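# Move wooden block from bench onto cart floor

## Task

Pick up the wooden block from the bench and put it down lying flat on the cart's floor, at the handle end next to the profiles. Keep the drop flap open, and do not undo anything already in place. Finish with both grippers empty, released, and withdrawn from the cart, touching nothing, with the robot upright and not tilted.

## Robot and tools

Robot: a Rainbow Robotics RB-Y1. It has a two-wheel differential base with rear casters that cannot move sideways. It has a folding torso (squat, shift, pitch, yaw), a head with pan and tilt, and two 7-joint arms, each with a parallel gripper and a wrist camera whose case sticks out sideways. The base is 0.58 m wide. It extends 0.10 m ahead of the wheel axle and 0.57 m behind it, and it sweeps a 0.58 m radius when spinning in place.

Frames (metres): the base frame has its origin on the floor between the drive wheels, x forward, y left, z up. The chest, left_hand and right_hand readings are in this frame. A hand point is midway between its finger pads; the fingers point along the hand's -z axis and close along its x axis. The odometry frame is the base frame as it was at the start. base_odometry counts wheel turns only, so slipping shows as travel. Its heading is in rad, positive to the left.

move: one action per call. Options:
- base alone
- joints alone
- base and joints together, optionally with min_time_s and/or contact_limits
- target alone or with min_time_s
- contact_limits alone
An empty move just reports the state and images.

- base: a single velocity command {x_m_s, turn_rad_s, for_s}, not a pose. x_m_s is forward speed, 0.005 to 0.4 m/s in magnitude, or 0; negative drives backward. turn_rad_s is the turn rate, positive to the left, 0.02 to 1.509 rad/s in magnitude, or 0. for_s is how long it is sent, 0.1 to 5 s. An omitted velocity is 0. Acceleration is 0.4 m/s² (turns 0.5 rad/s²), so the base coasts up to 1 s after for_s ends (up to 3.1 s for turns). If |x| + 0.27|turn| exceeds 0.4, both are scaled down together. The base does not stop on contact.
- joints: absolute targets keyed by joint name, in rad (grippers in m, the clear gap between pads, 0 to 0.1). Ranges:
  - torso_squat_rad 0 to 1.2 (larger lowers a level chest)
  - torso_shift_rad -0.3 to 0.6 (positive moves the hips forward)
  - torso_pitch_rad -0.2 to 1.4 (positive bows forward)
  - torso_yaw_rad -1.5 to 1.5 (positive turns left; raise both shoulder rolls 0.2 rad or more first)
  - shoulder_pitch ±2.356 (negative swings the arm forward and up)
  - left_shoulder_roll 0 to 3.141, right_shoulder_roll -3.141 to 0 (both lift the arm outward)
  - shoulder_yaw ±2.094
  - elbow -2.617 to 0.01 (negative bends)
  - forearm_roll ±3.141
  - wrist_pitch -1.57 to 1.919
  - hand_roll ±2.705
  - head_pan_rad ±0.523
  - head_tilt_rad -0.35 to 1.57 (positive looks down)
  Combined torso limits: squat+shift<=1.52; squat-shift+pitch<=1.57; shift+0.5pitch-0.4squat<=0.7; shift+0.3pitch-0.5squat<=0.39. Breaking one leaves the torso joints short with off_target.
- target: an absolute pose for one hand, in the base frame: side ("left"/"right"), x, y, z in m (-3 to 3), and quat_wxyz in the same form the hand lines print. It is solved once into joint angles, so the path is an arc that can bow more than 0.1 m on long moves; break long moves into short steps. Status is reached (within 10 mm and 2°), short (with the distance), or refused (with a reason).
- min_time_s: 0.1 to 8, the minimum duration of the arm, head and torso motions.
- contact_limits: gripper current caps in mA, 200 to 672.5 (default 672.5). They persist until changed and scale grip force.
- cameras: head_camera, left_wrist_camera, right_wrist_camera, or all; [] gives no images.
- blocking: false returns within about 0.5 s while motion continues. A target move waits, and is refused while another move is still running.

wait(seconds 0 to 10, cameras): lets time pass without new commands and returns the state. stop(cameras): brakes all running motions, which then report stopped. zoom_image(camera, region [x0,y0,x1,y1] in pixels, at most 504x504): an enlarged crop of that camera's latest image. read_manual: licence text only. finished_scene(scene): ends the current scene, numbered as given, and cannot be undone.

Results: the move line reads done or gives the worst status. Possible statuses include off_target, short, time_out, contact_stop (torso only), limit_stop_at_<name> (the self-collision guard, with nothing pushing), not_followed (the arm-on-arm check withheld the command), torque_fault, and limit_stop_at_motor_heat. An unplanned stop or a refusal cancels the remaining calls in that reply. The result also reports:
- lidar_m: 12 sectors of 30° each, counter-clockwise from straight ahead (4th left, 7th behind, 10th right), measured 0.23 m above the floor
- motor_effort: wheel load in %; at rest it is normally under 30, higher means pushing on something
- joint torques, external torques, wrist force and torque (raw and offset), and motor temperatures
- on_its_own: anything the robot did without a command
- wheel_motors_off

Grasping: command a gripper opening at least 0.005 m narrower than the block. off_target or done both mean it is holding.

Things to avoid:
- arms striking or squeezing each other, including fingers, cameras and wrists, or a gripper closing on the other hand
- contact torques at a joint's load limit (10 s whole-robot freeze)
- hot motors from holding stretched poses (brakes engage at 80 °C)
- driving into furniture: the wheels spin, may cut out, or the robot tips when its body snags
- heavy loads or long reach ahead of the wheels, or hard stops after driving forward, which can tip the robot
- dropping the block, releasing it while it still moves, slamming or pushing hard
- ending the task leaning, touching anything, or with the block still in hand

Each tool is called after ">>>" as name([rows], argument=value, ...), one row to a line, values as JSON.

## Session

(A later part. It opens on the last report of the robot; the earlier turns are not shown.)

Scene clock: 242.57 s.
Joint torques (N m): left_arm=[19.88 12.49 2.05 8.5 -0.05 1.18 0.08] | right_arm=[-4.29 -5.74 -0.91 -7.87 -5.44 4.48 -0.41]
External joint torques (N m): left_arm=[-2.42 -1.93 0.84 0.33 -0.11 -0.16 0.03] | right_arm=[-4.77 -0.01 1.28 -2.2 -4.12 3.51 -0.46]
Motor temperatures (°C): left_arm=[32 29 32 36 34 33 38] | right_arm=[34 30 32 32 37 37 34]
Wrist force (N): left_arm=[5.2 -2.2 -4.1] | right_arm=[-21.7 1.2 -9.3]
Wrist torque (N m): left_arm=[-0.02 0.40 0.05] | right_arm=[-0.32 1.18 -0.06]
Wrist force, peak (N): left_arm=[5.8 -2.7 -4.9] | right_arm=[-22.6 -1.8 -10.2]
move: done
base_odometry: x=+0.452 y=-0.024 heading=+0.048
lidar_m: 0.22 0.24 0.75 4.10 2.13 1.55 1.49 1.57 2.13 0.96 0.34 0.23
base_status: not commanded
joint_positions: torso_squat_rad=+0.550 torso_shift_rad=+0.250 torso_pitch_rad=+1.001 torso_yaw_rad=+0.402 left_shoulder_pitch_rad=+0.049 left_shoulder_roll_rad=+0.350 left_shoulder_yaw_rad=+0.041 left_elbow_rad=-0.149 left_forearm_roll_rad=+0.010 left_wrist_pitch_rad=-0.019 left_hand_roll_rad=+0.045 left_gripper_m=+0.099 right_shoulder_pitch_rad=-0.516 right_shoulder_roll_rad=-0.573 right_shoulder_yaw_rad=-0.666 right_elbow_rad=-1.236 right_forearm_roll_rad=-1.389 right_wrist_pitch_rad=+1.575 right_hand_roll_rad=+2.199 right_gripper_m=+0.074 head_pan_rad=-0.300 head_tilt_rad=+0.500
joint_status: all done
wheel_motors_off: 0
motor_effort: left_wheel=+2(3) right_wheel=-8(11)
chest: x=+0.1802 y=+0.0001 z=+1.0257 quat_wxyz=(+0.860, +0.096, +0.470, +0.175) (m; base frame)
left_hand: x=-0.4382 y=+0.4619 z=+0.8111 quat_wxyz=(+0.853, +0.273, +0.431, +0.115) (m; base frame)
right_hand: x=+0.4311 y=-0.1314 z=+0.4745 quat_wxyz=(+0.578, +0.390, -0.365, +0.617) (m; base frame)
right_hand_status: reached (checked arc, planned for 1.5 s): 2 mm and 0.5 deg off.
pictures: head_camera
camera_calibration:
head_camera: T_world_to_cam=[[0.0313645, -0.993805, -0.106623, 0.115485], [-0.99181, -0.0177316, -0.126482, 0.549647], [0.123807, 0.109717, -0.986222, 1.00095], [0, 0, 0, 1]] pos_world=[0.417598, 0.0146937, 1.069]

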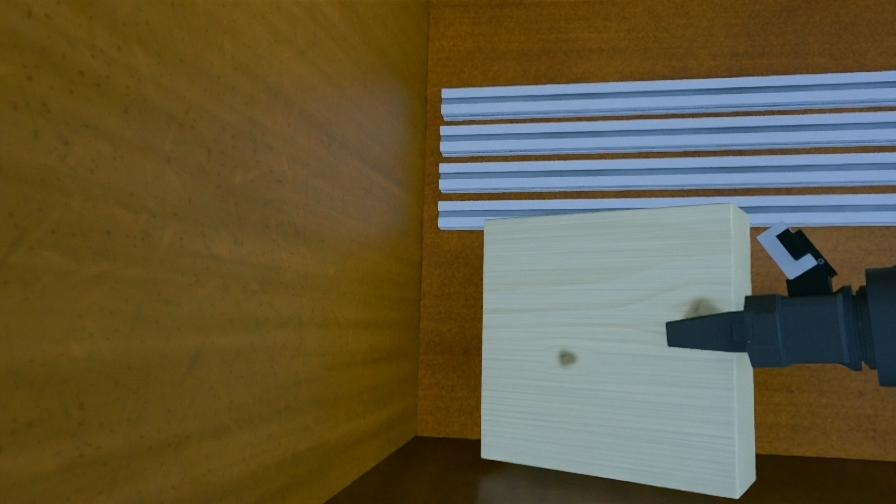

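>>> move(joints={"torso_squat_rad": 0.62}, min_time_s=1, cameras=[])

>>> move(target={"side": "right", "x": 0.436, "y": -0.11, "z": 0.43, "quat_wxyz": [0.5752, 0.3930, -0.3664, 0.6169]}, min_time_s=1.5, cameras=["head_camera"])

>>> move(target={"side": "right", "x": 0.436, "y": -0.11, "z": 0.415, "quat_wxyz": [0.5752, 0.3930, -0.3664, 0.6169]}, min_time_s=1, cameras=["head_camera"])

Scene clock: 258.80 s.
Joint torques (N m): left_arm=[19.58 12.48 2.08 8.6 0.02 1.17 0.08] | right_arm=[-4.16 -5.31 -1.24 -8.29 -5.64 4.49 -0.21]
External joint torques (N m): left_arm=[-2.72 -1.94 0.87 0.43 -0.04 -0.17 0.04] | right_arm=[-4.64 0.42 0.95 -2.62 -4.32 3.52 -0.26]
Motor temperatures (°C): left_arm=[32 29 32 36 34 33 38] | right_arm=[34 30 32 32 37 37 34]
Wrist force (N): left_arm=[4.9 -2.4 -4.3] | right_arm=[-21.4 0.8 -9.2]
Wrist torque (N m): left_arm=[0.00 0.40 0.05] | right_arm=[-0.27 1.24 -0.09]
Wrist force, peak (N): left_arm=[5.9 -2.4 -5.1] | right_arm=[-22.2 0.8 -9.4]
move: done
base_odometry: x=+0.452 y=-0.024 heading=+0.048
lidar_m: 0.22 0.22 0.75 4.08 2.15 1.55 1.49 1.55 2.13 0.97 0.32 0.23
base_status: not commanded
joint_positions: torso_squat_rad=+0.620 torso_shift_rad=+0.250 torso_pitch_rad=+1.001 torso_yaw_rad=+0.402 left_shoulder_pitch_rad=+0.049 left_shoulder_roll_rad=+0.350 left_shoulder_yaw_rad=+0.041 left_elbow_rad=-0.149 left_forearm_roll_rad=+0.010 left_wrist_pitch_rad=-0.019 left_hand_roll_rad=+0.045 left_gripper_m=+0.099 right_shoulder_pitch_rad=-0.516 right_shoulder_roll_rad=-0.573 right_shoulder_yaw_rad=-0.666 right_elbow_rad=-1.236 right_forearm_roll_rad=-1.389 right_wrist_pitch_rad=+1.575 right_hand_roll_rad=+2.199 right_gripper_m=+0.074 head_pan_rad=-0.300 head_tilt_rad=+0.500
joint_status: all done
wheel_motors_off: 0
motor_effort: left_wheel=+5(5) right_wheel=-4(8)
chest: x=+0.1736 y=+0.0001 z=+0.9995 quat_wxyz=(+0.860, +0.096, +0.470, +0.175) (m; base frame)
left_hand: x=-0.4449 y=+0.4619 z=+0.7849 quat_wxyz=(+0.853, +0.273, +0.431, +0.115) (m; base frame)
right_hand: x=+0.4244 y=-0.1314 z=+0.4482 quat_wxyz=(+0.578, +0.390, -0.365, +0.617) (m; base frame)
pictures: none
No camera images: "cameras" was empty.

Scene clock: 260.63 s.
Joint torques (N m): left_arm=[19.62 12.24 2.22 8.58 0.05 1.21 0.12] | right_arm=[-5.73 -5.2 -0.33 -7.71 -5.37 4.45 0.2]
External joint torques (N m): left_arm=[-2.69 -2.18 1.01 0.41 -0.01 -0.13 0.07] | right_arm=[-4.78 0.38 1.38 -2.29 -4.1 3.41 0.16]
Motor temperatures (°C): left_arm=[32 29 32 36 34 33 38] | right_arm=[34 30 32 32 37 37 34]
Wrist force (N): left_arm=[5.5 -2.4 -4.2] | right_arm=[-21.2 0.3 -8.9]
Wrist torque (N m): left_arm=[-0.02 0.46 0.05] | right_arm=[-0.26 1.27 -0.05]
Wrist force, peak (N): left_arm=[5.9 -1.9 -5.0] | right_arm=[-22.2 0.6 -9.2]
move: done
base_odometry: x=+0.452 y=-0.024 heading=+0.048
lidar_m: 0.22 0.23 0.75 4.08 2.13 1.54 1.49 1.54 2.13 0.96 0.33 0.23
base_status: not commanded
joint_positions: torso_squat_rad=+0.620 torso_shift_rad=+0.250 torso_pitch_rad=+1.001 torso_yaw_rad=+0.402 left_shoulder_pitch_rad=+0.049 left_shoulder_roll_rad=+0.350 left_shoulder_yaw_rad=+0.041 left_elbow_rad=-0.149 left_forearm_roll_rad=+0.010 left_wrist_pitch_rad=-0.019 left_hand_roll_rad=+0.045 left_gripper_m=+0.099 right_shoulder_pitch_rad=-0.607 right_shoulder_roll_rad=-0.579 right_shoulder_yaw_rad=-0.622 right_elbow_rad=-1.104 right_forearm_roll_rad=-1.356 right_wrist_pitch_rad=+1.530 right_hand_roll_rad=+2.248 right_gripper_m=+0.074 head_pan_rad=-0.300 head_tilt_rad=+0.500
joint_status: all done
wheel_motors_off: 0
motor_effort: left_wheel=+6(6) right_wheel=-4(7)
chest: x=+0.1736 y=+0.0000 z=+0.9995 quat_wxyz=(+0.860, +0.096, +0.470, +0.175) (m; base frame)
left_hand: x=-0.4449 y=+0.4619 z=+0.7849 quat_wxyz=(+0.853, +0.273, +0.431, +0.115) (m; base frame)
right_hand: x=+0.4353 y=-0.1105 z=+0.4296 quat_wxyz=(+0.576, +0.392, -0.365, +0.617) (m; base frame)
right_hand_status: reached (checked arc, planned for 1.5 s): 1 mm and 0.2 deg off.
pictures: head_camera
camera_calibration:
head_camera: T_world_to_cam=[[0.0313543, -0.993805, -0.106628, 0.11291], [-0.991823, -0.017732, -0.126382, 0.53959], [0.123709, 0.109718, -0.986234, 0.975997], [0, 0, 0, 1]] pos_world=[0.410898, 0.0146937, 1.0428]

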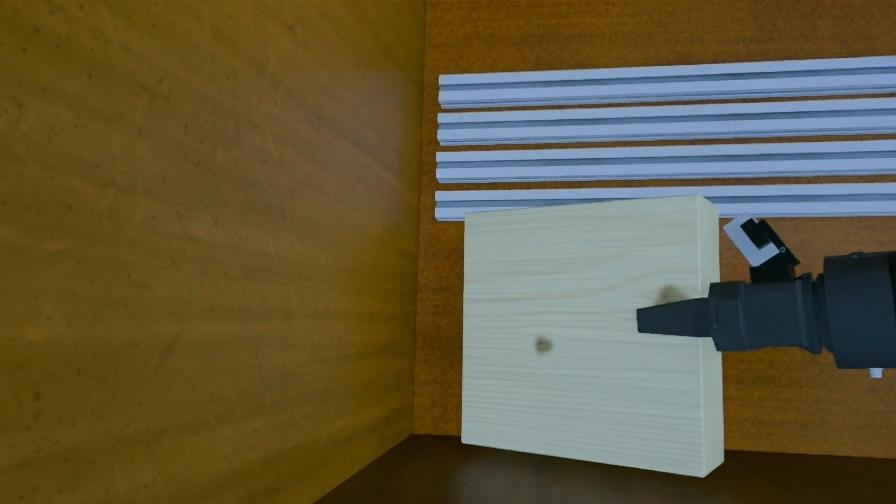

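Scene clock: 261.97 s.
Joint torques (N m): left_arm=[19.83 12.44 2.3 8.48 0.01 1.21 0.12] | right_arm=[-6.07 -5.52 -0.75 -7.21 -5.11 5.09 0.09]
External joint torques (N m): left_arm=[-2.47 -1.98 1.1 0.31 -0.05 -0.12 0.07] | right_arm=[-4.69 0.31 0.8 -2.27 -3.92 3.95 0.04]
Motor temperatures (°C): left_arm=[32 29 32 36 34 33 38] | right_arm=[34 30 32 32 37 37 34]
Wrist force (N): left_arm=[4.2 -2.1 -4.1] | right_arm=[-21.6 0.7 -8.9]
Wrist torque (N m): left_arm=[-0.05 0.27 0.07] | right_arm=[-0.36 1.25 -0.06]
Wrist force, peak (N): left_arm=[5.1 -3.0 -5.3] | right_arm=[-22.4 0.7 -8.7]
move: done
base_odometry: x=+0.452 y=-0.024 heading=+0.048
lidar_m: 0.22 0.21 0.74 4.06 2.12 1.55 1.48 1.55 2.12 0.96 0.33 0.24
base_status: not commanded
joint_positions: torso_squat_rad=+0.620 torso_shift_rad=+0.250 torso_pitch_rad=+1.001 torso_yaw_rad=+0.402 left_shoulder_pitch_rad=+0.049 left_shoulder_roll_rad=+0.350 left_shoulder_yaw_rad=+0.041 left_elbow_rad=-0.149 left_forearm_roll_rad=+0.010 left_wrist_pitch_rad=-0.019 left_hand_roll_rad=+0.045 left_gripper_m=+0.099 right_shoulder_pitch_rad=-0.658 right_shoulder_roll_rad=-0.602 right_shoulder_yaw_rad=-0.613 right_elbow_rad=-0.972 right_forearm_roll_rad=-1.350 right_wrist_pitch_rad=+1.510 right_hand_roll_rad=+2.324 right_gripper_m=+0.074 head_pan_rad=-0.300 head_tilt_rad=+0.500
joint_status: all done
wheel_motors_off: 0
motor_effort: left_wheel=+5(6) right_wheel=-4(6)
chest: x=+0.1736 y=+0.0000 z=+0.9995 quat_wxyz=(+0.860, +0.096, +0.470, +0.175) (m; base frame)
left_hand: x=-0.4449 y=+0.4619 z=+0.7849 quat_wxyz=(+0.853, +0.273, +0.431, +0.115) (m; base frame)
right_hand: x=+0.4354 y=-0.1105 z=+0.4145 quat_wxyz=(+0.576, +0.392, -0.365, +0.617) (m; base frame)
right_hand_status: reached (checked arc, planned for 1.0 s): 1 mm and 0.2 deg off.
pictures: head_camera
camera_calibration:
head_camera: T_world_to_cam=[[0.0313543, -0.993805, -0.106628, 0.11291], [-0.991823, -0.017732, -0.126382, 0.53959], [0.123709, 0.109718, -0.986234, 0.975997], [0, 0, 0, 1]] pos_world=[0.410898, 0.0146937, 1.0428]

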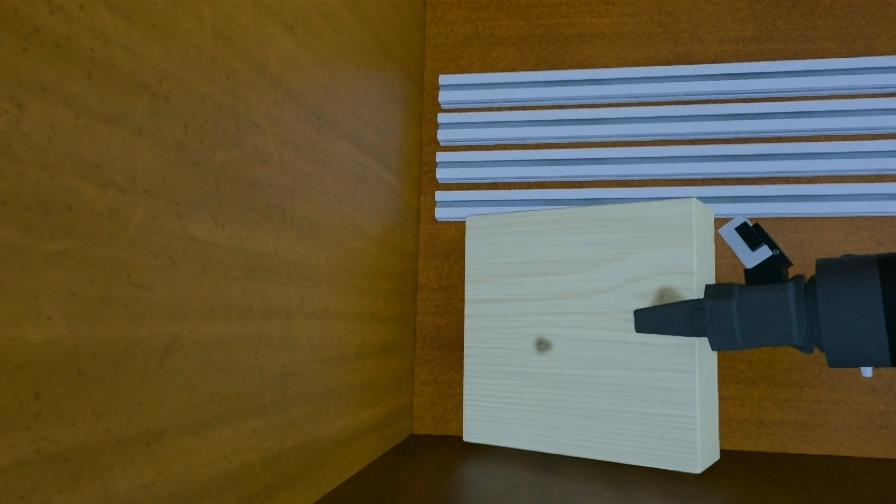

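>>> move(target={"side": "right", "x": 0.436, "y": -0.11, "z": 0.402, "quat_wxyz": [0.5752, 0.3930, -0.3664, 0.6169]}, min_time_s=1, cameras=["head_camera"])

>>> move(target={"side": "right", "x": 0.436, "y": -0.11, "z": 0.392, "quat_wxyz": [0.5752, 0.3930, -0.3664, 0.6169]}, min_time_s=1, cameras=["head_camera"])

Scene clock: 265.90 s.
Joint torques (N m): left_arm=[19.82 12.52 2.18 8.72 -0.01 1.15 -0.01] | right_arm=[-7.03 -7.93 -1.58 -7.09 -3.76 1.75 0.89]
External joint torques (N m): left_arm=[-2.48 -1.91 0.98 0.55 -0.08 -0.19 -0.06] | right_arm=[-5.2 -1.87 -0.2 -2.67 -2.66 0.5 0.85]
Motor temperatures (°C): left_arm=[32 29 32 36 34 33 38] | right_arm=[34 30 32 32 37 37 34]
Wrist force (N): left_arm=[4.4 -1.8 -4.6] | right_arm=[-13.2 4.1 -6.0]
Wrist torque (N m): left_arm=[-0.06 0.35 0.04] | right_arm=[0.56 -0.49 -1.06]
Wrist force, peak (N): left_arm=[6.0 -2.7 -4.9] | right_arm=[-22.4 1.0 -9.0]
move: done
base_odometry: x=+0.452 y=-0.024 heading=+0.048
lidar_m: 0.22 0.24 0.76 4.08 2.13 1.55 1.48 1.56 2.13 0.96 0.34 0.24
base_status: not commanded
joint_positions: torso_squat_rad=+0.620 torso_shift_rad=+0.250 torso_pitch_rad=+1.001 torso_yaw_rad=+0.402 left_shoulder_pitch_rad=+0.049 left_shoulder_roll_rad=+0.350 left_shoulder_yaw_rad=+0.041 left_elbow_rad=-0.149 left_forearm_roll_rad=+0.010 left_wrist_pitch_rad=-0.019 left_hand_roll_rad=+0.045 left_gripper_m=+0.099 right_shoulder_pitch_rad=-0.711 right_shoulder_roll_rad=-0.626 right_shoulder_yaw_rad=-0.604 right_elbow_rad=-0.837 right_forearm_roll_rad=-1.345 right_wrist_pitch_rad=+1.492 right_hand_roll_rad=+2.400 right_gripper_m=+0.074 head_pan_rad=-0.300 head_tilt_rad=+0.500
joint_status: all done
wheel_motors_off: 0
motor_effort: left_wheel=+5(6) right_wheel=-5(6)
chest: x=+0.1736 y=+0.0000 z=+0.9995 quat_wxyz=(+0.860, +0.096, +0.470, +0.175) (m; base frame)
left_hand: x=-0.4449 y=+0.4619 z=+0.7849 quat_wxyz=(+0.853, +0.273, +0.431, +0.115) (m; base frame)
right_hand: x=+0.4349 y=-0.1101 z=+0.4017 quat_wxyz=(+0.576, +0.393, -0.365, +0.617) (m; base frame)
right_hand_status: reached (checked arc, planned for 1.0 s): 1 mm and 0.2 deg off.
pictures: head_camera
camera_calibration:
head_camera: T_world_to_cam=[[0.0313543, -0.993805, -0.106628, 0.112811], [-0.991823, -0.017732, -0.126382, 0.539588], [0.123709, 0.109718, -0.986234, 0.976008], [0, 0, 0, 1]] pos_world=[0.410898, 0.0145937, 1.0428]

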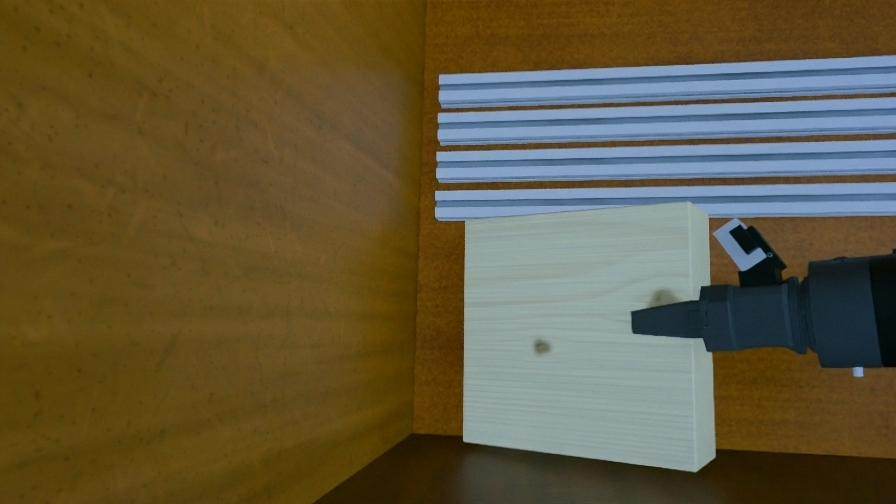

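Scene clock: 267.23 s.
Joint torques (N m): left_arm=[19.87 12.41 1.95 8.58 -0.07 1.19 0] | right_arm=[0.46 -8.84 1.47 -2.49 5.19 -5.84 1.19]
External joint torques (N m): left_arm=[-2.41 -2.02 0.75 0.42 -0.13 -0.15 -0.04] | right_arm=[2.82 -2.51 2.69 1.47 6.2 -7.16 1.15]
Motor temperatures (°C): left_arm=[32 29 32 36 34 33 38] | right_arm=[34 30 32 32 37 37 34]
Wrist force (N): left_arm=[5.7 -2.8 -4.6] | right_arm=[12.6 0.5 12.5]
Wrist torque (N m): left_arm=[0.02 0.47 0.07] | right_arm=[-0.30 -5.28 -1.28]
Wrist force, peak (N): left_arm=[5.3 -2.9 -5.1] | right_arm=[13.9 -3.5 23.2]
move: done
base_odometry: x=+0.452 y=-0.024 heading=+0.048
lidar_m: 0.22 0.22 0.74 4.08 2.14 1.54 1.49 1.56 2.13 0.98 0.32 0.24
base_status: not commanded
joint_positions: torso_squat_rad=+0.620 torso_shift_rad=+0.250 torso_pitch_rad=+0.999 torso_yaw_rad=+0.402 left_shoulder_pitch_rad=+0.049 left_shoulder_roll_rad=+0.350 left_shoulder_yaw_rad=+0.041 left_elbow_rad=-0.149 left_forearm_roll_rad=+0.010 left_wrist_pitch_rad=-0.019 left_hand_roll_rad=+0.045 left_gripper_m=+0.099 right_shoulder_pitch_rad=-0.765 right_shoulder_roll_rad=-0.651 right_shoulder_yaw_rad=-0.597 right_elbow_rad=-0.710 right_forearm_roll_rad=-1.343 right_wrist_pitch_rad=+1.477 right_hand_roll_rad=+2.472 right_gripper_m=+0.074 head_pan_rad=-0.300 head_tilt_rad=+0.500
joint_status: all done
wheel_motors_off: 0
motor_effort: left_wheel=+3(6) right_wheel=-5(7)
chest: x=+0.1731 y=+0.0000 z=+0.9999 quat_wxyz=(+0.860, +0.096, +0.469, +0.175) (m; base frame)
left_hand: x=-0.4450 y=+0.4620 z=+0.7845 quat_wxyz=(+0.853, +0.273, +0.430, +0.115) (m; base frame)
right_hand: x=+0.4367 y=-0.1095 z=+0.3935 quat_wxyz=(+0.575, +0.393, -0.368, +0.616) (m; base frame)
right_hand_status: reached (checked arc, planned for 1.0 s): 2 mm and 0.2 deg off.
pictures: head_camera
camera_calibration:
head_camera: T_world_to_cam=[[0.0313821, -0.993818, -0.106494, 0.112751], [-0.99166, -0.0176332, -0.127671, 0.540453], [0.125004, 0.109613, -0.986083, 0.976069], [0, 0, 0, 1]] pos_world=[0.410396, 0.0145943, 1.04349]

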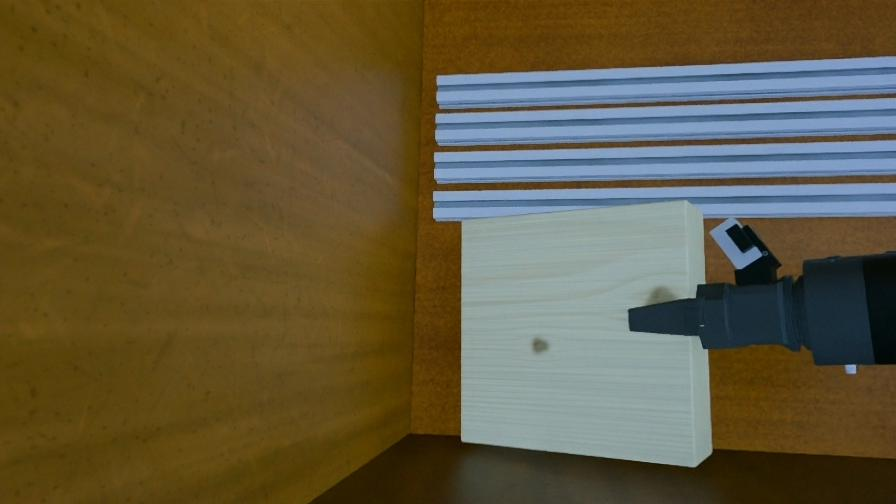

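>>> move(target={"side": "right", "x": 0.436, "y": -0.11, "z": 0.401, "quat_wxyz": [0.5752, 0.3930, -0.3664, 0.6169]}, min_time_s=0.7, cameras=[])

>>> move(joints={"right_gripper_m": 0.082}, cameras=["right_wrist_camera", "head_camera"])

>>> move(joints={"right_gripper_m": 0.099}, cameras=["right_wrist_camera", "head_camera"])

Scene clock: 271.40 s.
Joint torques (N m): left_arm=[19.66 12.5 2.29 8.64 0.05 1.19 0.14] | right_arm=[-3.36 -3.65 -3.48 -6.47 -3.98 5.07 -0.14]
External joint torques (N m): left_arm=[-2.64 -1.92 1.09 0.47 -0.01 -0.15 0.1] | right_arm=[-1.34 2.55 -2.15 -2.2 -2.91 3.8 -0.19]
Motor temperatures (°C): left_arm=[32 29 32 36 34 33 38] | right_arm=[34 30 32 31 37 37 34]
Wrist force (N): left_arm=[4.7 -1.8 -4.2] | right_arm=[-20.7 0.7 -8.1]
Wrist torque (N m): left_arm=[-0.05 0.36 0.01] | right_arm=[-0.41 1.01 0.07]
Wrist force, peak (N): left_arm=[6.2 -2.3 -5.0] | right_arm=[-21.3 0.8 -7.7]
move: done
base_odometry: x=+0.452 y=-0.024 heading=+0.048
lidar_m: 0.22 0.24 0.75 4.08 2.14 1.55 1.48 1.55 2.13 0.96 0.33 0.24
base_status: not commanded
joint_positions: torso_squat_rad=+0.620 torso_shift_rad=+0.250 torso_pitch_rad=+1.000 torso_yaw_rad=+0.402 left_shoulder_pitch_rad=+0.049 left_shoulder_roll_rad=+0.350 left_shoulder_yaw_rad=+0.041 left_elbow_rad=-0.149 left_forearm_roll_rad=+0.010 left_wrist_pitch_rad=-0.019 left_hand_roll_rad=+0.045 left_gripper_m=+0.099 right_shoulder_pitch_rad=-0.729 right_shoulder_roll_rad=-0.637 right_shoulder_yaw_rad=-0.601 right_elbow_rad=-0.794 right_forearm_roll_rad=-1.346 right_wrist_pitch_rad=+1.494 right_hand_roll_rad=+2.424 right_gripper_m=+0.074 head_pan_rad=-0.300 head_tilt_rad=+0.500
joint_status: all done
wheel_motors_off: 0
motor_effort: left_wheel=+4(4) right_wheel=-3(6)
chest: x=+0.1735 y=+0.0000 z=+0.9996 quat_wxyz=(+0.860, +0.096, +0.470, +0.175) (m; base frame)
left_hand: x=-0.4449 y=+0.4620 z=+0.7849 quat_wxyz=(+0.853, +0.273, +0.431, +0.115) (m; base frame)
right_hand: x=+0.4353 y=-0.1101 z=+0.4000 quat_wxyz=(+0.574, +0.396, -0.366, +0.616) (m; base frame)
right_hand_status: reached (checked arc, planned for 0.7 s): 1 mm and 0.3 deg off.
pictures: none
No camera images: "cameras" was empty.

Scene clock: 271.93 s.
Joint torques (N m): left_arm=[19.82 12.06 2.05 8.68 -0.09 1.16 0.08] | right_arm=[-3.29 -4.02 -3.28 -6.05 -2.52 2.71 -0.05]
External joint torques (N m): left_arm=[-2.48 -2.37 0.84 0.51 -0.16 -0.17 0.04] | right_arm=[-1.28 2.17 -1.94 -1.78 -1.45 1.44 -0.1]
Motor temperatures (°C): left_arm=[32 29 32 36 34 33 38] | right_arm=[34 30 32 31 37 37 34]
Wrist force (N): left_arm=[5.3 -2.1 -4.4] | right_arm=[-12.1 0.0 -2.3]
Wrist torque (N m): left_arm=[-0.05 0.46 0.04] | right_arm=[-0.13 -0.43 -0.14]
Wrist force, peak (N): left_arm=[5.5 -2.7 -4.8] | right_arm=[-20.2 0.9 -7.6]
move: done
base_odometry: x=+0.452 y=-0.024 heading=+0.048
lidar_m: 0.22 0.23 0.75 4.08 2.13 1.55 1.48 1.56 2.13 0.96 0.33 0.23
base_status: not commanded
joint_positions: torso_squat_rad=+0.620 torso_shift_rad=+0.250 torso_pitch_rad=+1.000 torso_yaw_rad=+0.402 left_shoulder_pitch_rad=+0.049 left_shoulder_roll_rad=+0.350 left_shoulder_yaw_rad=+0.041 left_elbow_rad=-0.149 left_forearm_roll_rad=+0.010 left_wrist_pitch_rad=-0.019 left_hand_roll_rad=+0.045 left_gripper_m=+0.099 right_shoulder_pitch_rad=-0.729 right_shoulder_roll_rad=-0.636 right_shoulder_yaw_rad=-0.601 right_elbow_rad=-0.794 right_forearm_roll_rad=-1.347 right_wrist_pitch_rad=+1.495 right_hand_roll_rad=+2.424 right_gripper_m=+0.082 head_pan_rad=-0.300 head_tilt_rad=+0.500
joint_status: all done
wheel_motors_off: 0
motor_effort: left_wheel=+4(5) right_wheel=-4(6)
chest: x=+0.1735 y=+0.0000 z=+0.9996 quat_wxyz=(+0.860, +0.096, +0.470, +0.175) (m; base frame)
left_hand: x=-0.4449 y=+0.4620 z=+0.7849 quat_wxyz=(+0.853, +0.273, +0.431, +0.115) (m; base frame)
right_hand: x=+0.4353 y=-0.1100 z=+0.4002 quat_wxyz=(+0.574, +0.396, -0.367, +0.616) (m; base frame)
pictures: head_camera, right_wrist_camera
camera_calibration:
head_camera: T_world_to_cam=[[0.0312883, -0.993807, -0.106628, 0.112853], [-0.991801, -0.0176451, -0.12657, 0.539687], [0.123905, 0.109714, -0.98621, 0.976013], [0, 0, 0, 1]] pos_world=[0.410798, 0.014594, 1.0429]
right_wrist_camera: T_world_to_cam=[[0.0556514, -0.390452, -0.91894, 0.299294], [-0.823879, -0.537875, 0.178645, 0.254992], [-0.564027, 0.747154, -0.351619, 0.540607], [0, 0, 0, 1]] pos_world=[0.498343, -0.149903, 0.419567]

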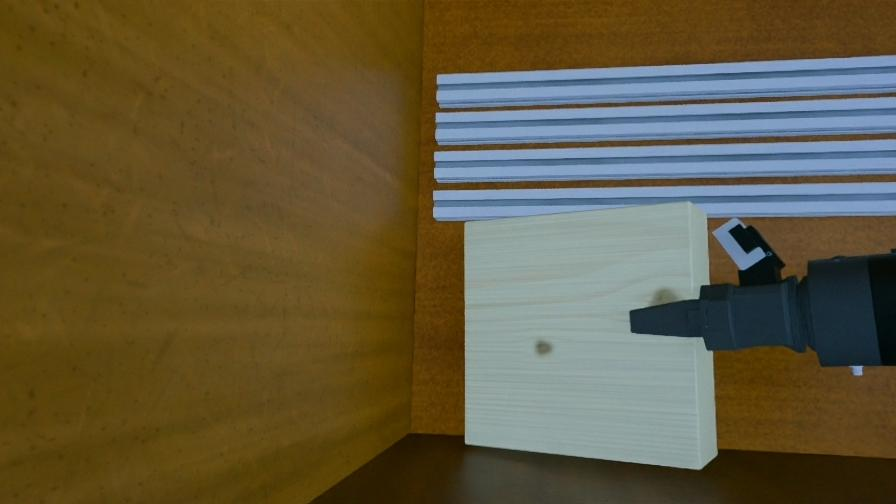

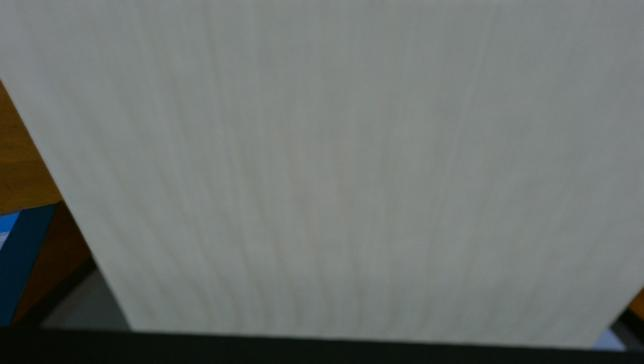

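Scene clock: 272.60 s.
Joint torques (N m): left_arm=[19.89 12.44 2.22 8.65 0.02 1.16 0.11] | right_arm=[-3.13 -4.82 -3.28 -5.92 -2.18 2.66 -0.16]
External joint torques (N m): left_arm=[-2.4 -1.98 1.01 0.47 -0.04 -0.18 0.07] | right_arm=[-1.12 1.37 -1.94 -1.65 -1.11 1.39 -0.2]
Motor temperatures (°C): left_arm=[32 29 32 36 34 33 38] | right_arm=[34 30 32 31 37 37 34]
Wrist force (N): left_arm=[4.5 -2.3 -4.9] | right_arm=[-12.1 -0.5 -4.6]
Wrist torque (N m): left_arm=[-0.03 0.33 0.02] | right_arm=[-0.10 -0.59 -0.10]
Wrist force, peak (N): left_arm=[6.1 -2.3 -4.4] | right_arm=[-12.8 -0.5 -5.6]
move: done
base_odometry: x=+0.452 y=-0.024 heading=+0.048
lidar_m: 0.21 0.23 0.76 4.08 2.13 1.55 1.48 1.56 2.13 0.97 0.33 0.24
base_status: not commanded
joint_positions: torso_squat_rad=+0.620 torso_shift_rad=+0.250 torso_pitch_rad=+1.000 torso_yaw_rad=+0.402 left_shoulder_pitch_rad=+0.049 left_shoulder_roll_rad=+0.350 left_shoulder_yaw_rad=+0.041 left_elbow_rad=-0.149 left_forearm_roll_rad=+0.010 left_wrist_pitch_rad=-0.019 left_hand_roll_rad=+0.045 left_gripper_m=+0.099 right_shoulder_pitch_rad=-0.729 right_shoulder_roll_rad=-0.636 right_shoulder_yaw_rad=-0.601 right_elbow_rad=-0.794 right_forearm_roll_rad=-1.347 right_wrist_pitch_rad=+1.495 right_hand_roll_rad=+2.424 right_gripper_m=+0.099 head_pan_rad=-0.300 head_tilt_rad=+0.500
joint_status: all done
wheel_motors_off: 0
motor_effort: left_wheel=+3(4) right_wheel=-3(7)
chest: x=+0.1735 y=+0.0000 z=+0.9996 quat_wxyz=(+0.860, +0.096, +0.470, +0.175) (m; base frame)
left_hand: x=-0.4449 y=+0.4620 z=+0.7849 quat_wxyz=(+0.853, +0.273, +0.431, +0.115) (m; base frame)
right_hand: x=+0.4352 y=-0.1099 z=+0.4002 quat_wxyz=(+0.574, +0.396, -0.367, +0.616) (m; base frame)
pictures: head_camera, right_wrist_camera
camera_calibration:
head_camera: T_world_to_cam=[[0.0312883, -0.993807, -0.106628, 0.112853], [-0.991801, -0.0176451, -0.12657, 0.539687], [0.123905, 0.109714, -0.98621, 0.976013], [0, 0, 0, 1]] pos_world=[0.410798, 0.014594, 1.0429]
right_wrist_camera: T_world_to_cam=[[0.0555274, -0.390284, -0.919018, 0.299453], [-0.823889, -0.537862, 0.178637, 0.255056], [-0.564024, 0.74725, -0.351417, 0.54046], [0, 0, 0, 1]] pos_world=[0.498343, -0.149802, 0.419568]

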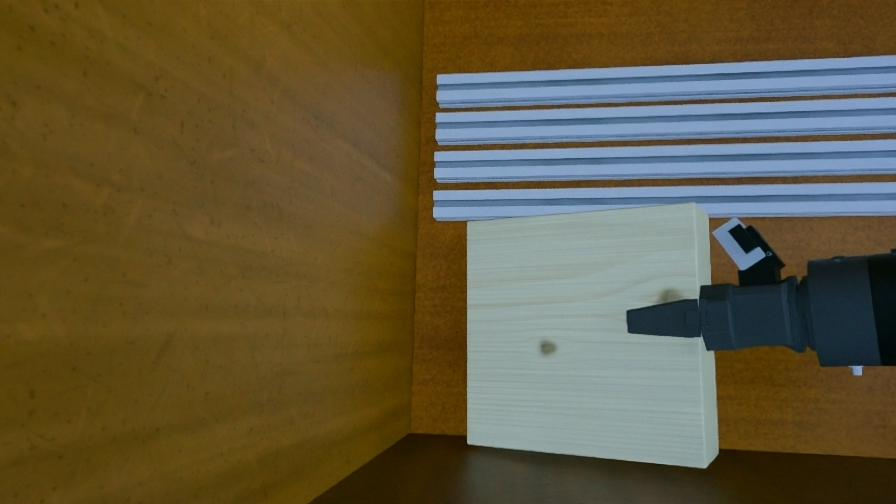

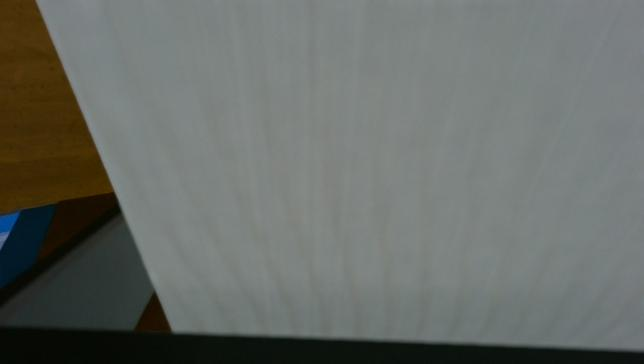

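>>> move(target={"side": "right", "x": 0.436, "y": -0.128, "z": 0.405, "quat_wxyz": [0.5752, 0.3930, -0.3664, 0.6169]}, min_time_s=0.5, cameras=["head_camera", "right_wrist_camera"])

Scene clock: 285.57 s.
Joint torques (N m): left_arm=[19.88 12.46 2.09 8.73 0.07 1.22 0.01] | right_arm=[-0.78 -8.5 -4.28 -6.48 -2.62 2.52 -0.26]
External joint torques (N m): left_arm=[-2.41 -1.96 0.89 0.56 0 -0.12 -0.03] | right_arm=[0.79 -1.64 -2.72 -2.18 -1.55 1.26 -0.31]
Motor temperatures (°C): left_arm=[32 29 32 36 34 33 38] | right_arm=[34 30 32 31 37 37 34]
Wrist force (N): left_arm=[5.8 -2.2 -4.9] | right_arm=[-12.2 1.1 -4.9]
Wrist torque (N m): left_arm=[-0.02 0.52 0.01] | right_arm=[-0.08 -0.39 -0.18]
Wrist force, peak (N): left_arm=[5.6 -2.8 -5.0] | right_arm=[-12.7 0.2 -6.2]
move: done
base_odometry: x=+0.452 y=-0.024 heading=+0.048
lidar_m: 0.22 0.23 0.75 4.07 2.14 1.56 1.48 1.56 2.12 0.95 0.33 0.23
base_status: not commanded
joint_positions: torso_squat_rad=+0.620 torso_shift_rad=+0.250 torso_pitch_rad=+1.000 torso_yaw_rad=+0.402 left_shoulder_pitch_rad=+0.049 left_shoulder_roll_rad=+0.350 left_shoulder_yaw_rad=+0.041 left_elbow_rad=-0.149 left_forearm_roll_rad=+0.010 left_wrist_pitch_rad=-0.019 left_hand_roll_rad=+0.045 left_gripper_m=+0.099 right_shoulder_pitch_rad=-0.707 right_shoulder_roll_rad=-0.661 right_shoulder_yaw_rad=-0.618 right_elbow_rad=-0.807 right_forearm_roll_rad=-1.361 right_wrist_pitch_rad=+1.521 right_hand_roll_rad=+2.422 right_gripper_m=+0.099 head_pan_rad=-0.300 head_tilt_rad=+0.500
joint_status: all done
wheel_motors_off: 0
motor_effort: left_wheel=+4(5) right_wheel=-3(6)
chest: x=+0.1735 y=+0.0000 z=+0.9996 quat_wxyz=(+0.860, +0.096, +0.470, +0.175) (m; base frame)
left_hand: x=-0.4449 y=+0.4620 z=+0.7849 quat_wxyz=(+0.853, +0.273, +0.431, +0.115) (m; base frame)
right_hand: x=+0.4358 y=-0.1272 z=+0.4045 quat_wxyz=(+0.575, +0.393, -0.366, +0.617) (m; base frame)
right_hand_status: reached (checked arc, planned for 0.5 s): 1 mm and 0.1 deg off.
pictures: head_camera, right_wrist_camera
camera_calibration:
head_camera: T_world_to_cam=[[0.0312883, -0.993807, -0.106628, 0.112853], [-0.991801, -0.0176451, -0.12657, 0.539687], [0.123905, 0.109714, -0.98621, 0.976013], [0, 0, 0, 1]] pos_world=[0.410798, 0.014594, 1.0429]
right_wrist_camera: T_world_to_cam=[[0.0568872, -0.395181, -0.91684, 0.294596], [-0.825293, -0.535396, 0.179562, 0.246015], [-0.561832, 0.746447, -0.356597, 0.556185], [0, 0, 0, 1]] pos_world=[0.498759, -0.167028, 0.424256]

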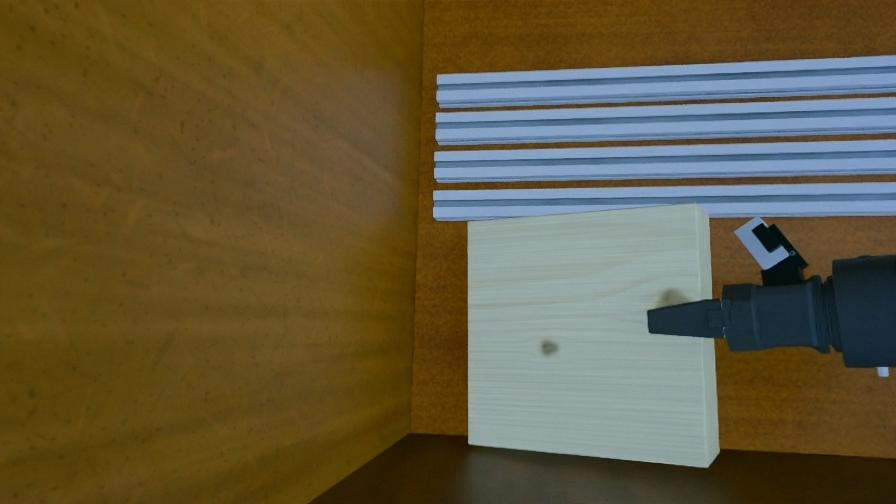

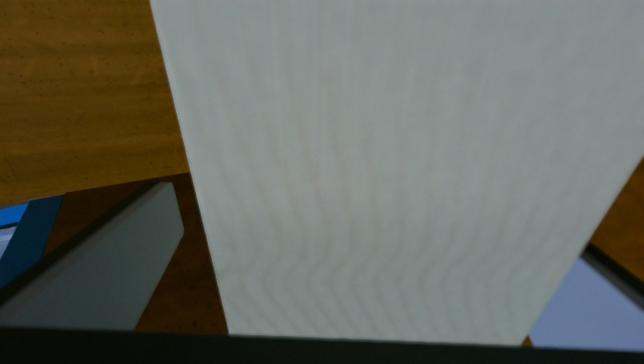

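>>> move(target={"side": "right", "x": 0.437, "y": -0.14, "z": 0.410, "quat_wxyz": [0.5752, 0.3930, -0.3664, 0.6169]}, min_time_s=0.7, cameras=[])

>>> move(joints={"torso_squat_rad": 0.68, "torso_shift_rad": 0.265}, min_time_s=1, cameras=["head_camera", "right_wrist_camera"])

Scene clock: 291.33 s.
Joint torques (N m): left_arm=[19.81 12.36 2.15 8.6 0.02 1.11 0] | right_arm=[-0.27 -9.24 -4.46 -6.47 -2.47 2.62 -0.35]
External joint torques (N m): left_arm=[-2.49 -2.07 0.94 0.43 -0.04 -0.23 -0.05] | right_arm=[1 -1.89 -2.73 -2.12 -1.39 1.36 -0.4]
Motor temperatures (°C): left_arm=[32 29 32 36 34 33 38] | right_arm=[34 30 32 31 36 37 34]
Wrist force (N): left_arm=[5.1 -2.6 -4.5] | right_arm=[-12.0 0.7 -4.8]
Wrist torque (N m): left_arm=[-0.04 0.39 0.06] | right_arm=[-0.12 -0.35 -0.14]
Wrist force, peak (N): left_arm=[5.8 -3.2 -5.0] | right_arm=[-12.9 1.1 -5.8]
move: done
base_odometry: x=+0.452 y=-0.024 heading=+0.048
lidar_m: 0.22 0.23 0.76 4.07 2.11 1.54 1.48 1.57 2.11 0.97 0.34 0.24
base_status: not commanded
joint_positions: torso_squat_rad=+0.620 torso_shift_rad=+0.250 torso_pitch_rad=+1.000 torso_yaw_rad=+0.402 left_shoulder_pitch_rad=+0.049 left_shoulder_roll_rad=+0.350 left_shoulder_yaw_rad=+0.041 left_elbow_rad=-0.149 left_forearm_roll_rad=+0.010 left_wrist_pitch_rad=-0.019 left_hand_roll_rad=+0.045 left_gripper_m=+0.099 right_shoulder_pitch_rad=-0.690 right_shoulder_roll_rad=-0.679 right_shoulder_yaw_rad=-0.631 right_elbow_rad=-0.819 right_forearm_roll_rad=-1.373 right_wrist_pitch_rad=+1.545 right_hand_roll_rad=+2.416 right_gripper_m=+0.099 head_pan_rad=-0.300 head_tilt_rad=+0.500
joint_status: all done
wheel_motors_off: 0
motor_effort: left_wheel=+4(5) right_wheel=-4(6)
chest: x=+0.1735 y=+0.0000 z=+0.9996 quat_wxyz=(+0.860, +0.096, +0.470, +0.175) (m; base frame)
left_hand: x=-0.4449 y=+0.4620 z=+0.7849 quat_wxyz=(+0.853, +0.273, +0.431, +0.115) (m; base frame)
right_hand: x=+0.4367 y=-0.1393 z=+0.4096 quat_wxyz=(+0.575, +0.393, -0.366, +0.617) (m; base frame)
right_hand_status: reached (checked arc, planned for 0.7 s): 1 mm and 0.1 deg off.
pictures: none
No camera images: "cameras" was empty.

Scene clock: 292.63 s.
Joint torques (N m): left_arm=[19.96 12.65 2.03 8.5 0.07 1.16 -0.01] | right_arm=[-1.66 -6.2 -3.44 -5.87 -2.59 2.94 -0.18]
External joint torques (N m): left_arm=[-2.34 -1.77 0.83 0.33 0.01 -0.18 -0.06] | right_arm=[-0.39 1.17 -1.71 -1.53 -1.51 1.68 -0.22]
Motor temperatures (°C): left_arm=[32 29 32 36 34 33 38] | right_arm=[34 30 32 31 36 37 34]
Wrist force (N): left_arm=[5.1 -2.2 -4.7] | right_arm=[-13.9 0.7 -0.6]
Wrist torque (N m): left_arm=[-0.07 0.37 0.05] | right_arm=[-0.10 -0.12 -0.11]
Wrist force, peak (N): left_arm=[6.1 -2.4 -4.4] | right_arm=[-14.0 0.4 0.4]
move: done
base_odometry: x=+0.452 y=-0.024 heading=+0.048
lidar_m: 0.23 0.23 0.74 4.08 2.13 1.54 1.49 1.56 2.14 0.95 0.33 0.24
base_status: not commanded
joint_positions: torso_squat_rad=+0.680 torso_shift_rad=+0.265 torso_pitch_rad=+1.000 torso_yaw_rad=+0.402 left_shoulder_pitch_rad=+0.049 left_shoulder_roll_rad=+0.350 left_shoulder_yaw_rad=+0.041 left_elbow_rad=-0.149 left_forearm_roll_rad=+0.010 left_wrist_pitch_rad=-0.019 left_hand_roll_rad=+0.045 left_gripper_m=+0.099 right_shoulder_pitch_rad=-0.690 right_shoulder_roll_rad=-0.680 right_shoulder_yaw_rad=-0.631 right_elbow_rad=-0.820 right_forearm_roll_rad=-1.373 right_wrist_pitch_rad=+1.545 right_hand_roll_rad=+2.416 right_gripper_m=+0.099 head_pan_rad=-0.300 head_tilt_rad=+0.500
joint_status: all done
wheel_motors_off: 0
motor_effort: left_wheel=+4(5) right_wheel=-5(6)
chest: x=+0.1751 y=+0.0000 z=+0.9729 quat_wxyz=(+0.860, +0.096, +0.470, +0.175) (m; base frame)
left_hand: x=-0.4433 y=+0.4620 z=+0.7581 quat_wxyz=(+0.853, +0.273, +0.431, +0.115) (m; base frame)
right_hand: x=+0.4385 y=-0.1398 z=+0.3829 quat_wxyz=(+0.575, +0.393, -0.366, +0.617) (m; base frame)
pictures: head_camera, right_wrist_camera
camera_calibration:
head_camera: T_world_to_cam=[[0.0312985, -0.993807, -0.106624, 0.109958], [-0.991788, -0.0176448, -0.12667, 0.538002], [0.124004, 0.109713, -0.986198, 0.949528], [0, 0, 0, 1]] pos_world=[0.412398, 0.014594, 1.0163]
right_wrist_camera: T_world_to_cam=[[0.0570536, -0.39599, -0.916481, 0.269334], [-0.825472, -0.535043, 0.179792, 0.245365], [-0.561552, 0.746271, -0.357405, 0.559672], [0, 0, 0, 1]] pos_world=[0.501461, -0.179733, 0.402754]

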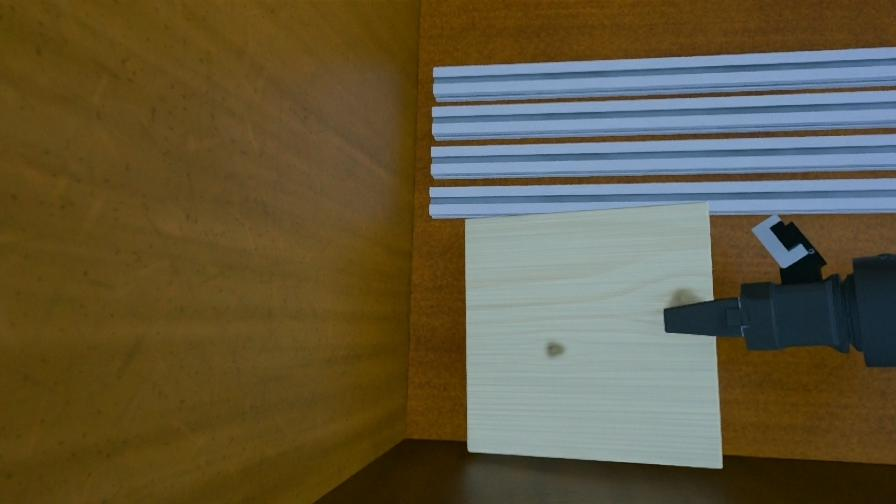

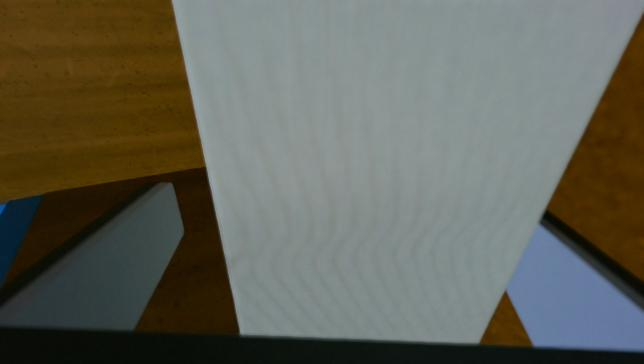

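>>> move(target={"side": "right", "x": 0.438, "y": -0.155, "z": 0.382, "quat_wxyz": [0.5752, 0.3930, -0.3664, 0.6169]}, min_time_s=0.7, cameras=[])

>>> move(joints={"torso_squat_rad": 0.73, "torso_shift_rad": 0.275}, min_time_s=1, cameras=["head_camera", "right_wrist_camera"])

Scene clock: 295.20 s.
Joint torques (N m): left_arm=[19.88 12.69 2.16 8.58 0.04 1.21 -0.02] | right_arm=[-3.99 -10.21 -4.68 -4.62 -2.56 2.83 0.26]
External joint torques (N m): left_arm=[-2.41 -1.73 0.95 0.4 -0.02 -0.13 -0.07] | right_arm=[-2.94 -2.18 -2.88 -0.52 -1.53 1.53 0.21]
Motor temperatures (°C): left_arm=[32 29 32 36 34 33 38] | right_arm=[34 30 32 31 36 37 34]
Wrist force (N): left_arm=[5.0 -1.7 -4.6] | right_arm=[-11.5 0.5 -5.0]
Wrist torque (N m): left_arm=[-0.07 0.41 0.09] | right_arm=[-0.11 -0.16 -0.10]
Wrist force, peak (N): left_arm=[5.2 -2.9 -5.2] | right_arm=[-13.2 0.9 -6.2]
move: done
base_odometry: x=+0.452 y=-0.024 heading=+0.048
lidar_m: 0.22 0.23 0.75 4.09 2.13 1.55 1.49 1.55 2.12 0.96 0.34 0.24
base_status: not commanded
joint_positions: torso_squat_rad=+0.680 torso_shift_rad=+0.265 torso_pitch_rad=+1.000 torso_yaw_rad=+0.402 left_shoulder_pitch_rad=+0.049 left_shoulder_roll_rad=+0.350 left_shoulder_yaw_rad=+0.041 left_elbow_rad=-0.149 left_forearm_roll_rad=+0.010 left_wrist_pitch_rad=-0.019 left_hand_roll_rad=+0.045 left_gripper_m=+0.099 right_shoulder_pitch_rad=-0.694 right_shoulder_roll_rad=-0.713 right_shoulder_yaw_rad=-0.642 right_elbow_rad=-0.764 right_forearm_roll_rad=-1.383 right_wrist_pitch_rad=+1.561 right_hand_roll_rad=+2.452 right_gripper_m=+0.099 head_pan_rad=-0.300 head_tilt_rad=+0.500
joint_status: all done
wheel_motors_off: 0
motor_effort: left_wheel=+4(4) right_wheel=-3(6)
chest: x=+0.1751 y=+0.0000 z=+0.9729 quat_wxyz=(+0.860, +0.096, +0.470, +0.175) (m; base frame)
left_hand: x=-0.4433 y=+0.4620 z=+0.7581 quat_wxyz=(+0.853, +0.273, +0.431, +0.115) (m; base frame)
right_hand: x=+0.4374 y=-0.1546 z=+0.3821 quat_wxyz=(+0.576, +0.392, -0.366, +0.617) (m; base frame)
right_hand_status: reached (checked arc, planned for 0.7 s): 1 mm and 0.2 deg off.
pictures: none
No camera images: "cameras" was empty.

Scene clock: 296.50 s.
Joint torques (N m): left_arm=[19.87 12.25 1.89 8.55 0.09 1.19 0.04] | right_arm=[-3.9 -7.01 -3.83 -4.88 -2.5 3.25 0.31]
External joint torques (N m): left_arm=[-2.43 -2.17 0.69 0.37 0.03 -0.14 -0.01] | right_arm=[-2.85 1.04 -2.02 -0.77 -1.47 1.95 0.26]
Motor temperatures (°C): left_arm=[32 29 32 36 34 33 38] | right_arm=[34 30 32 31 36 37 34]
Wrist force (N): left_arm=[4.7 -2.6 -4.8] | right_arm=[-14.3 0.3 -1.1]
Wrist torque (N m): left_arm=[-0.01 0.37 0.02] | right_arm=[-0.12 0.02 -0.11]
Wrist force, peak (N): left_arm=[5.7 -2.0 -5.3] | right_arm=[-14.9 0.2 -1.0]
move: done
base_odometry: x=+0.452 y=-0.024 heading=+0.048
lidar_m: 0.22 0.23 0.75 4.09 2.13 1.55 1.49 1.56 2.12 0.95 0.33 0.23
base_status: not commanded
joint_positions: torso_squat_rad=+0.730 torso_shift_rad=+0.275 torso_pitch_rad=+1.000 torso_yaw_rad=+0.402 left_shoulder_pitch_rad=+0.049 left_shoulder_roll_rad=+0.350 left_shoulder_yaw_rad=+0.041 left_elbow_rad=-0.149 left_forearm_roll_rad=+0.010 left_wrist_pitch_rad=-0.019 left_hand_roll_rad=+0.045 left_gripper_m=+0.099 right_shoulder_pitch_rad=-0.694 right_shoulder_roll_rad=-0.714 right_shoulder_yaw_rad=-0.642 right_elbow_rad=-0.764 right_forearm_roll_rad=-1.383 right_wrist_pitch_rad=+1.560 right_hand_roll_rad=+2.452 right_gripper_m=+0.099 head_pan_rad=-0.300 head_tilt_rad=+0.500
joint_status: all done
wheel_motors_off: 0
motor_effort: left_wheel=+3(4) right_wheel=-4(6)
chest: x=+0.1741 y=+0.0000 z=+0.9496 quat_wxyz=(+0.860, +0.096, +0.470, +0.175) (m; base frame)
left_hand: x=-0.4442 y=+0.4620 z=+0.7348 quat_wxyz=(+0.853, +0.273, +0.431, +0.115) (m; base frame)
right_hand: x=+0.4368 y=-0.1549 z=+0.3589 quat_wxyz=(+0.576, +0.392, -0.366, +0.617) (m; base frame)
pictures: head_camera, right_wrist_camera
camera_calibration:
head_camera: T_world_to_cam=[[0.0312863, -0.993807, -0.106625, 0.107508], [-0.991788, -0.0176326, -0.126668, 0.534157], [0.124003, 0.109713, -0.986198, 0.926661], [0, 0, 0, 1]] pos_world=[0.411498, 0.014594, 0.992995]
right_wrist_camera: T_world_to_cam=[[0.0561294, -0.398921, -0.915266, 0.240878], [-0.826734, -0.532543, 0.18141, 0.240617], [-0.559786, 0.746499, -0.359692, 0.561394], [0, 0, 0, 1]] pos_world=[0.499667, -0.194849, 0.378746]

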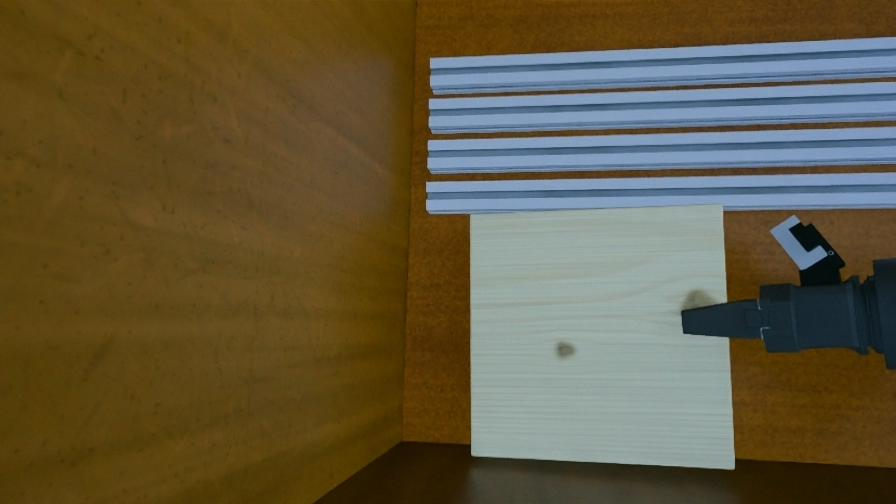

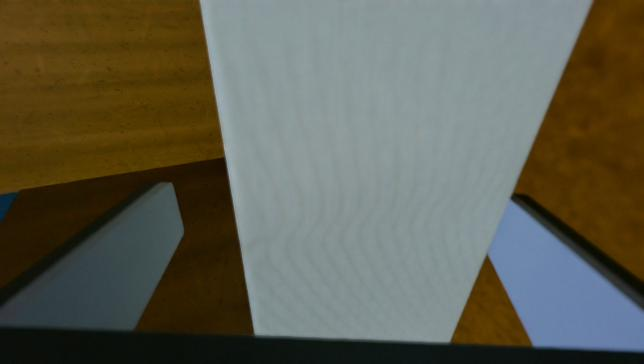

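>>> move(target={"side": "right", "x": 0.437, "y": -0.162, "z": 0.350, "quat_wxyz": [0.5752, 0.3930, -0.3664, 0.6169]}, min_time_s=1, cameras=["right_wrist_camera"])

>>> move(target={"side": "right", "x": 0.438, "y": -0.20, "z": 0.351, "quat_wxyz": [0.5752, 0.3930, -0.3664, 0.6169]}, min_time_s=1, cameras=["head_camera", "right_wrist_camera"])

Scene clock: 298.93 s.
Joint torques (N m): left_arm=[19.88 12.41 2.13 8.66 -0.03 1.2 0.06] | right_arm=[-3.96 -10.69 -0.92 -3.72 -1.87 2.82 0.2]
External joint torques (N m): left_arm=[-2.42 -2.02 0.92 0.49 -0.09 -0.14 0.02] | right_arm=[-2.5 -1.98 0.64 -0.27 -0.96 1.42 0.16]
Motor temperatures (°C): left_arm=[32 29 32 36 34 33 38] | right_arm=[34 30 32 31 36 37 34]
Wrist force (N): left_arm=[5.2 -2.4 -4.7] | right_arm=[-13.2 1.0 -6.5]
Wrist torque (N m): left_arm=[-0.05 0.45 0.04] | right_arm=[-0.16 -0.29 -0.12]
Wrist force, peak (N): left_arm=[5.5 -2.6 -5.2] | right_arm=[-14.7 0.1 -1.5]
move: done
base_odometry: x=+0.452 y=-0.024 heading=+0.048
lidar_m: 0.22 0.24 0.74 4.08 2.14 1.55 1.48 1.56 2.13 0.96 0.32 0.24
base_status: not commanded
joint_positions: torso_squat_rad=+0.730 torso_shift_rad=+0.275 torso_pitch_rad=+1.000 torso_yaw_rad=+0.402 left_shoulder_pitch_rad=+0.049 left_shoulder_roll_rad=+0.350 left_shoulder_yaw_rad=+0.041 left_elbow_rad=-0.149 left_forearm_roll_rad=+0.010 left_wrist_pitch_rad=-0.019 left_hand_roll_rad=+0.045 left_gripper_m=+0.099 right_shoulder_pitch_rad=-0.757 right_shoulder_roll_rad=-0.762 right_shoulder_yaw_rad=-0.631 right_elbow_rad=-0.594 right_forearm_roll_rad=-1.376 right_wrist_pitch_rad=+1.554 right_hand_roll_rad=+2.546 right_gripper_m=+0.099 head_pan_rad=-0.300 head_tilt_rad=+0.500
joint_status: all done
wheel_motors_off: 0
motor_effort: left_wheel=+4(4) right_wheel=-4(6)
chest: x=+0.1741 y=+0.0000 z=+0.9496 quat_wxyz=(+0.860, +0.096, +0.470, +0.175) (m; base frame)
left_hand: x=-0.4442 y=+0.4620 z=+0.7349 quat_wxyz=(+0.853, +0.273, +0.431, +0.115) (m; base frame)
right_hand: x=+0.4364 y=-0.1619 z=+0.3501 quat_wxyz=(+0.576, +0.392, -0.366, +0.617) (m; base frame)
right_hand_status: reached (checked arc, planned for 1.0 s): 1 mm and 0.2 deg off.
pictures: right_wrist_camera
camera_calibration:
right_wrist_camera: T_world_to_cam=[[0.0556271, -0.39854, -0.915463, 0.230456], [-0.826695, -0.532537, 0.181603, 0.238065], [-0.559893, 0.746707, -0.359094, 0.563101], [0, 0, 0, 1]] pos_world=[0.499265, -0.201847, 0.369947]

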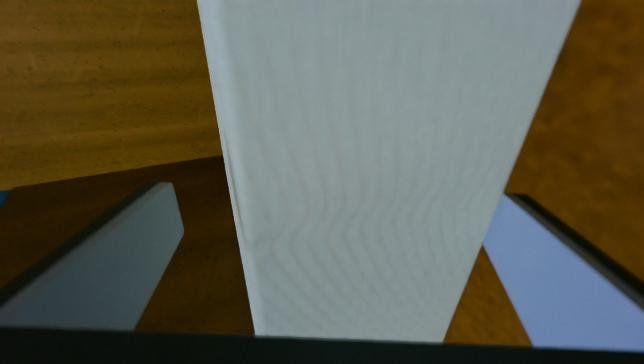

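Scene clock: 300.27 s.
Joint torques (N m): left_arm=[19.61 12.53 2.07 8.6 0.03 1.27 0.01] | right_arm=[-2.82 -11.02 0.1 -1.66 -0.85 1.85 0.07]
External joint torques (N m): left_arm=[-2.69 -1.89 0.87 0.43 -0.04 -0.07 -0.03] | right_arm=[-1.19 -0.04 1.38 0.5 -0.19 0.34 0.03]
Motor temperatures (°C): left_arm=[32 29 32 36 34 33 38] | right_arm=[34 30 32 31 36 37 34]
Wrist force (N): left_arm=[5.7 -2.2 -4.4] | right_arm=[-4.9 0.6 -1.2]
Wrist torque (N m): left_arm=[-0.03 0.52 0.01] | right_arm=[-0.17 -0.15 -0.12]
Wrist force, peak (N): left_arm=[5.3 -2.4 -5.3] | right_arm=[-13.9 2.8 -6.2]
move: done
base_odometry: x=+0.452 y=-0.024 heading=+0.048
lidar_m: 0.22 0.23 0.75 4.08 2.13 1.55 1.48 1.57 2.14 0.95 0.34 0.24
base_status: not commanded
joint_positions: torso_squat_rad=+0.730 torso_shift_rad=+0.275 torso_pitch_rad=+1.000 torso_yaw_rad=+0.402 left_shoulder_pitch_rad=+0.049 left_shoulder_roll_rad=+0.350 left_shoulder_yaw_rad=+0.041 left_elbow_rad=-0.149 left_forearm_roll_rad=+0.010 left_wrist_pitch_rad=-0.019 left_hand_roll_rad=+0.045 left_gripper_m=+0.099 right_shoulder_pitch_rad=-0.838 right_shoulder_roll_rad=-0.912 right_shoulder_yaw_rad=-0.504 right_elbow_rad=-0.298 right_forearm_roll_rad=-1.493 right_wrist_pitch_rad=+1.556 right_hand_roll_rad=+2.705 right_gripper_m=+0.099 head_pan_rad=-0.300 head_tilt_rad=+0.500
joint_status: all done
wheel_motors_off: 0
motor_effort: left_wheel=+4(5) right_wheel=-5(6)
chest: x=+0.1741 y=+0.0000 z=+0.9496 quat_wxyz=(+0.860, +0.096, +0.470, +0.175) (m; base frame)
left_hand: x=-0.4442 y=+0.4620 z=+0.7348 quat_wxyz=(+0.853, +0.273, +0.431, +0.115) (m; base frame)
right_hand: x=+0.4378 y=-0.1998 z=+0.3514 quat_wxyz=(+0.580, +0.385, -0.362, +0.619) (m; base frame)
right_hand_status: reached (checked arc, as near as the solve gets, planned for 1.0 s): 1 mm and 1.2 deg off.
pictures: head_camera, right_wrist_camera
camera_calibration:
head_camera: T_world_to_cam=[[0.0312985, -0.993807, -0.106624, 0.107501], [-0.991788, -0.0176448, -0.12667, 0.534158], [0.124004, 0.109713, -0.986198, 0.926661], [0, 0, 0, 1]] pos_world=[0.411498, 0.014594, 0.992995]
right_wrist_camera: T_world_to_cam=[[0.0564249, -0.414294, -0.908392, 0.210465], [-0.829339, -0.526028, 0.188393, 0.218783], [-0.55589, 0.742735, -0.373271, 0.595114], [0, 0, 0, 1]] pos_world=[0.500388, -0.239732, 0.372107]

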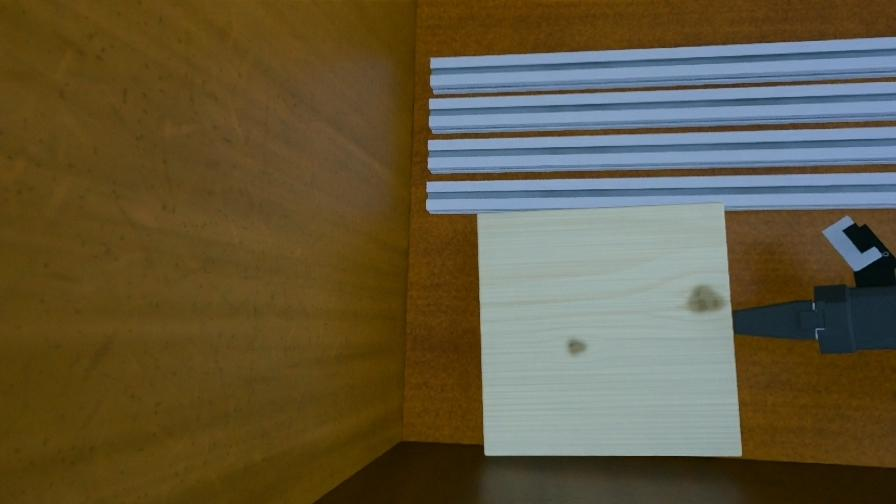

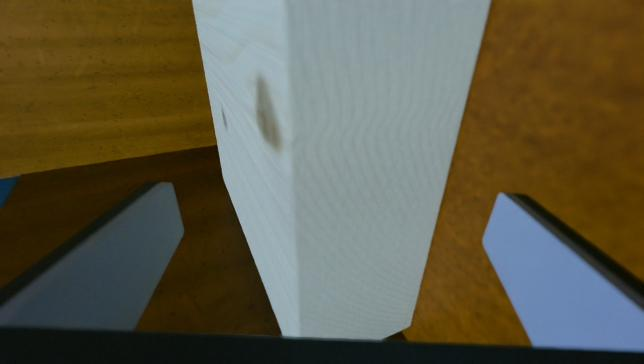

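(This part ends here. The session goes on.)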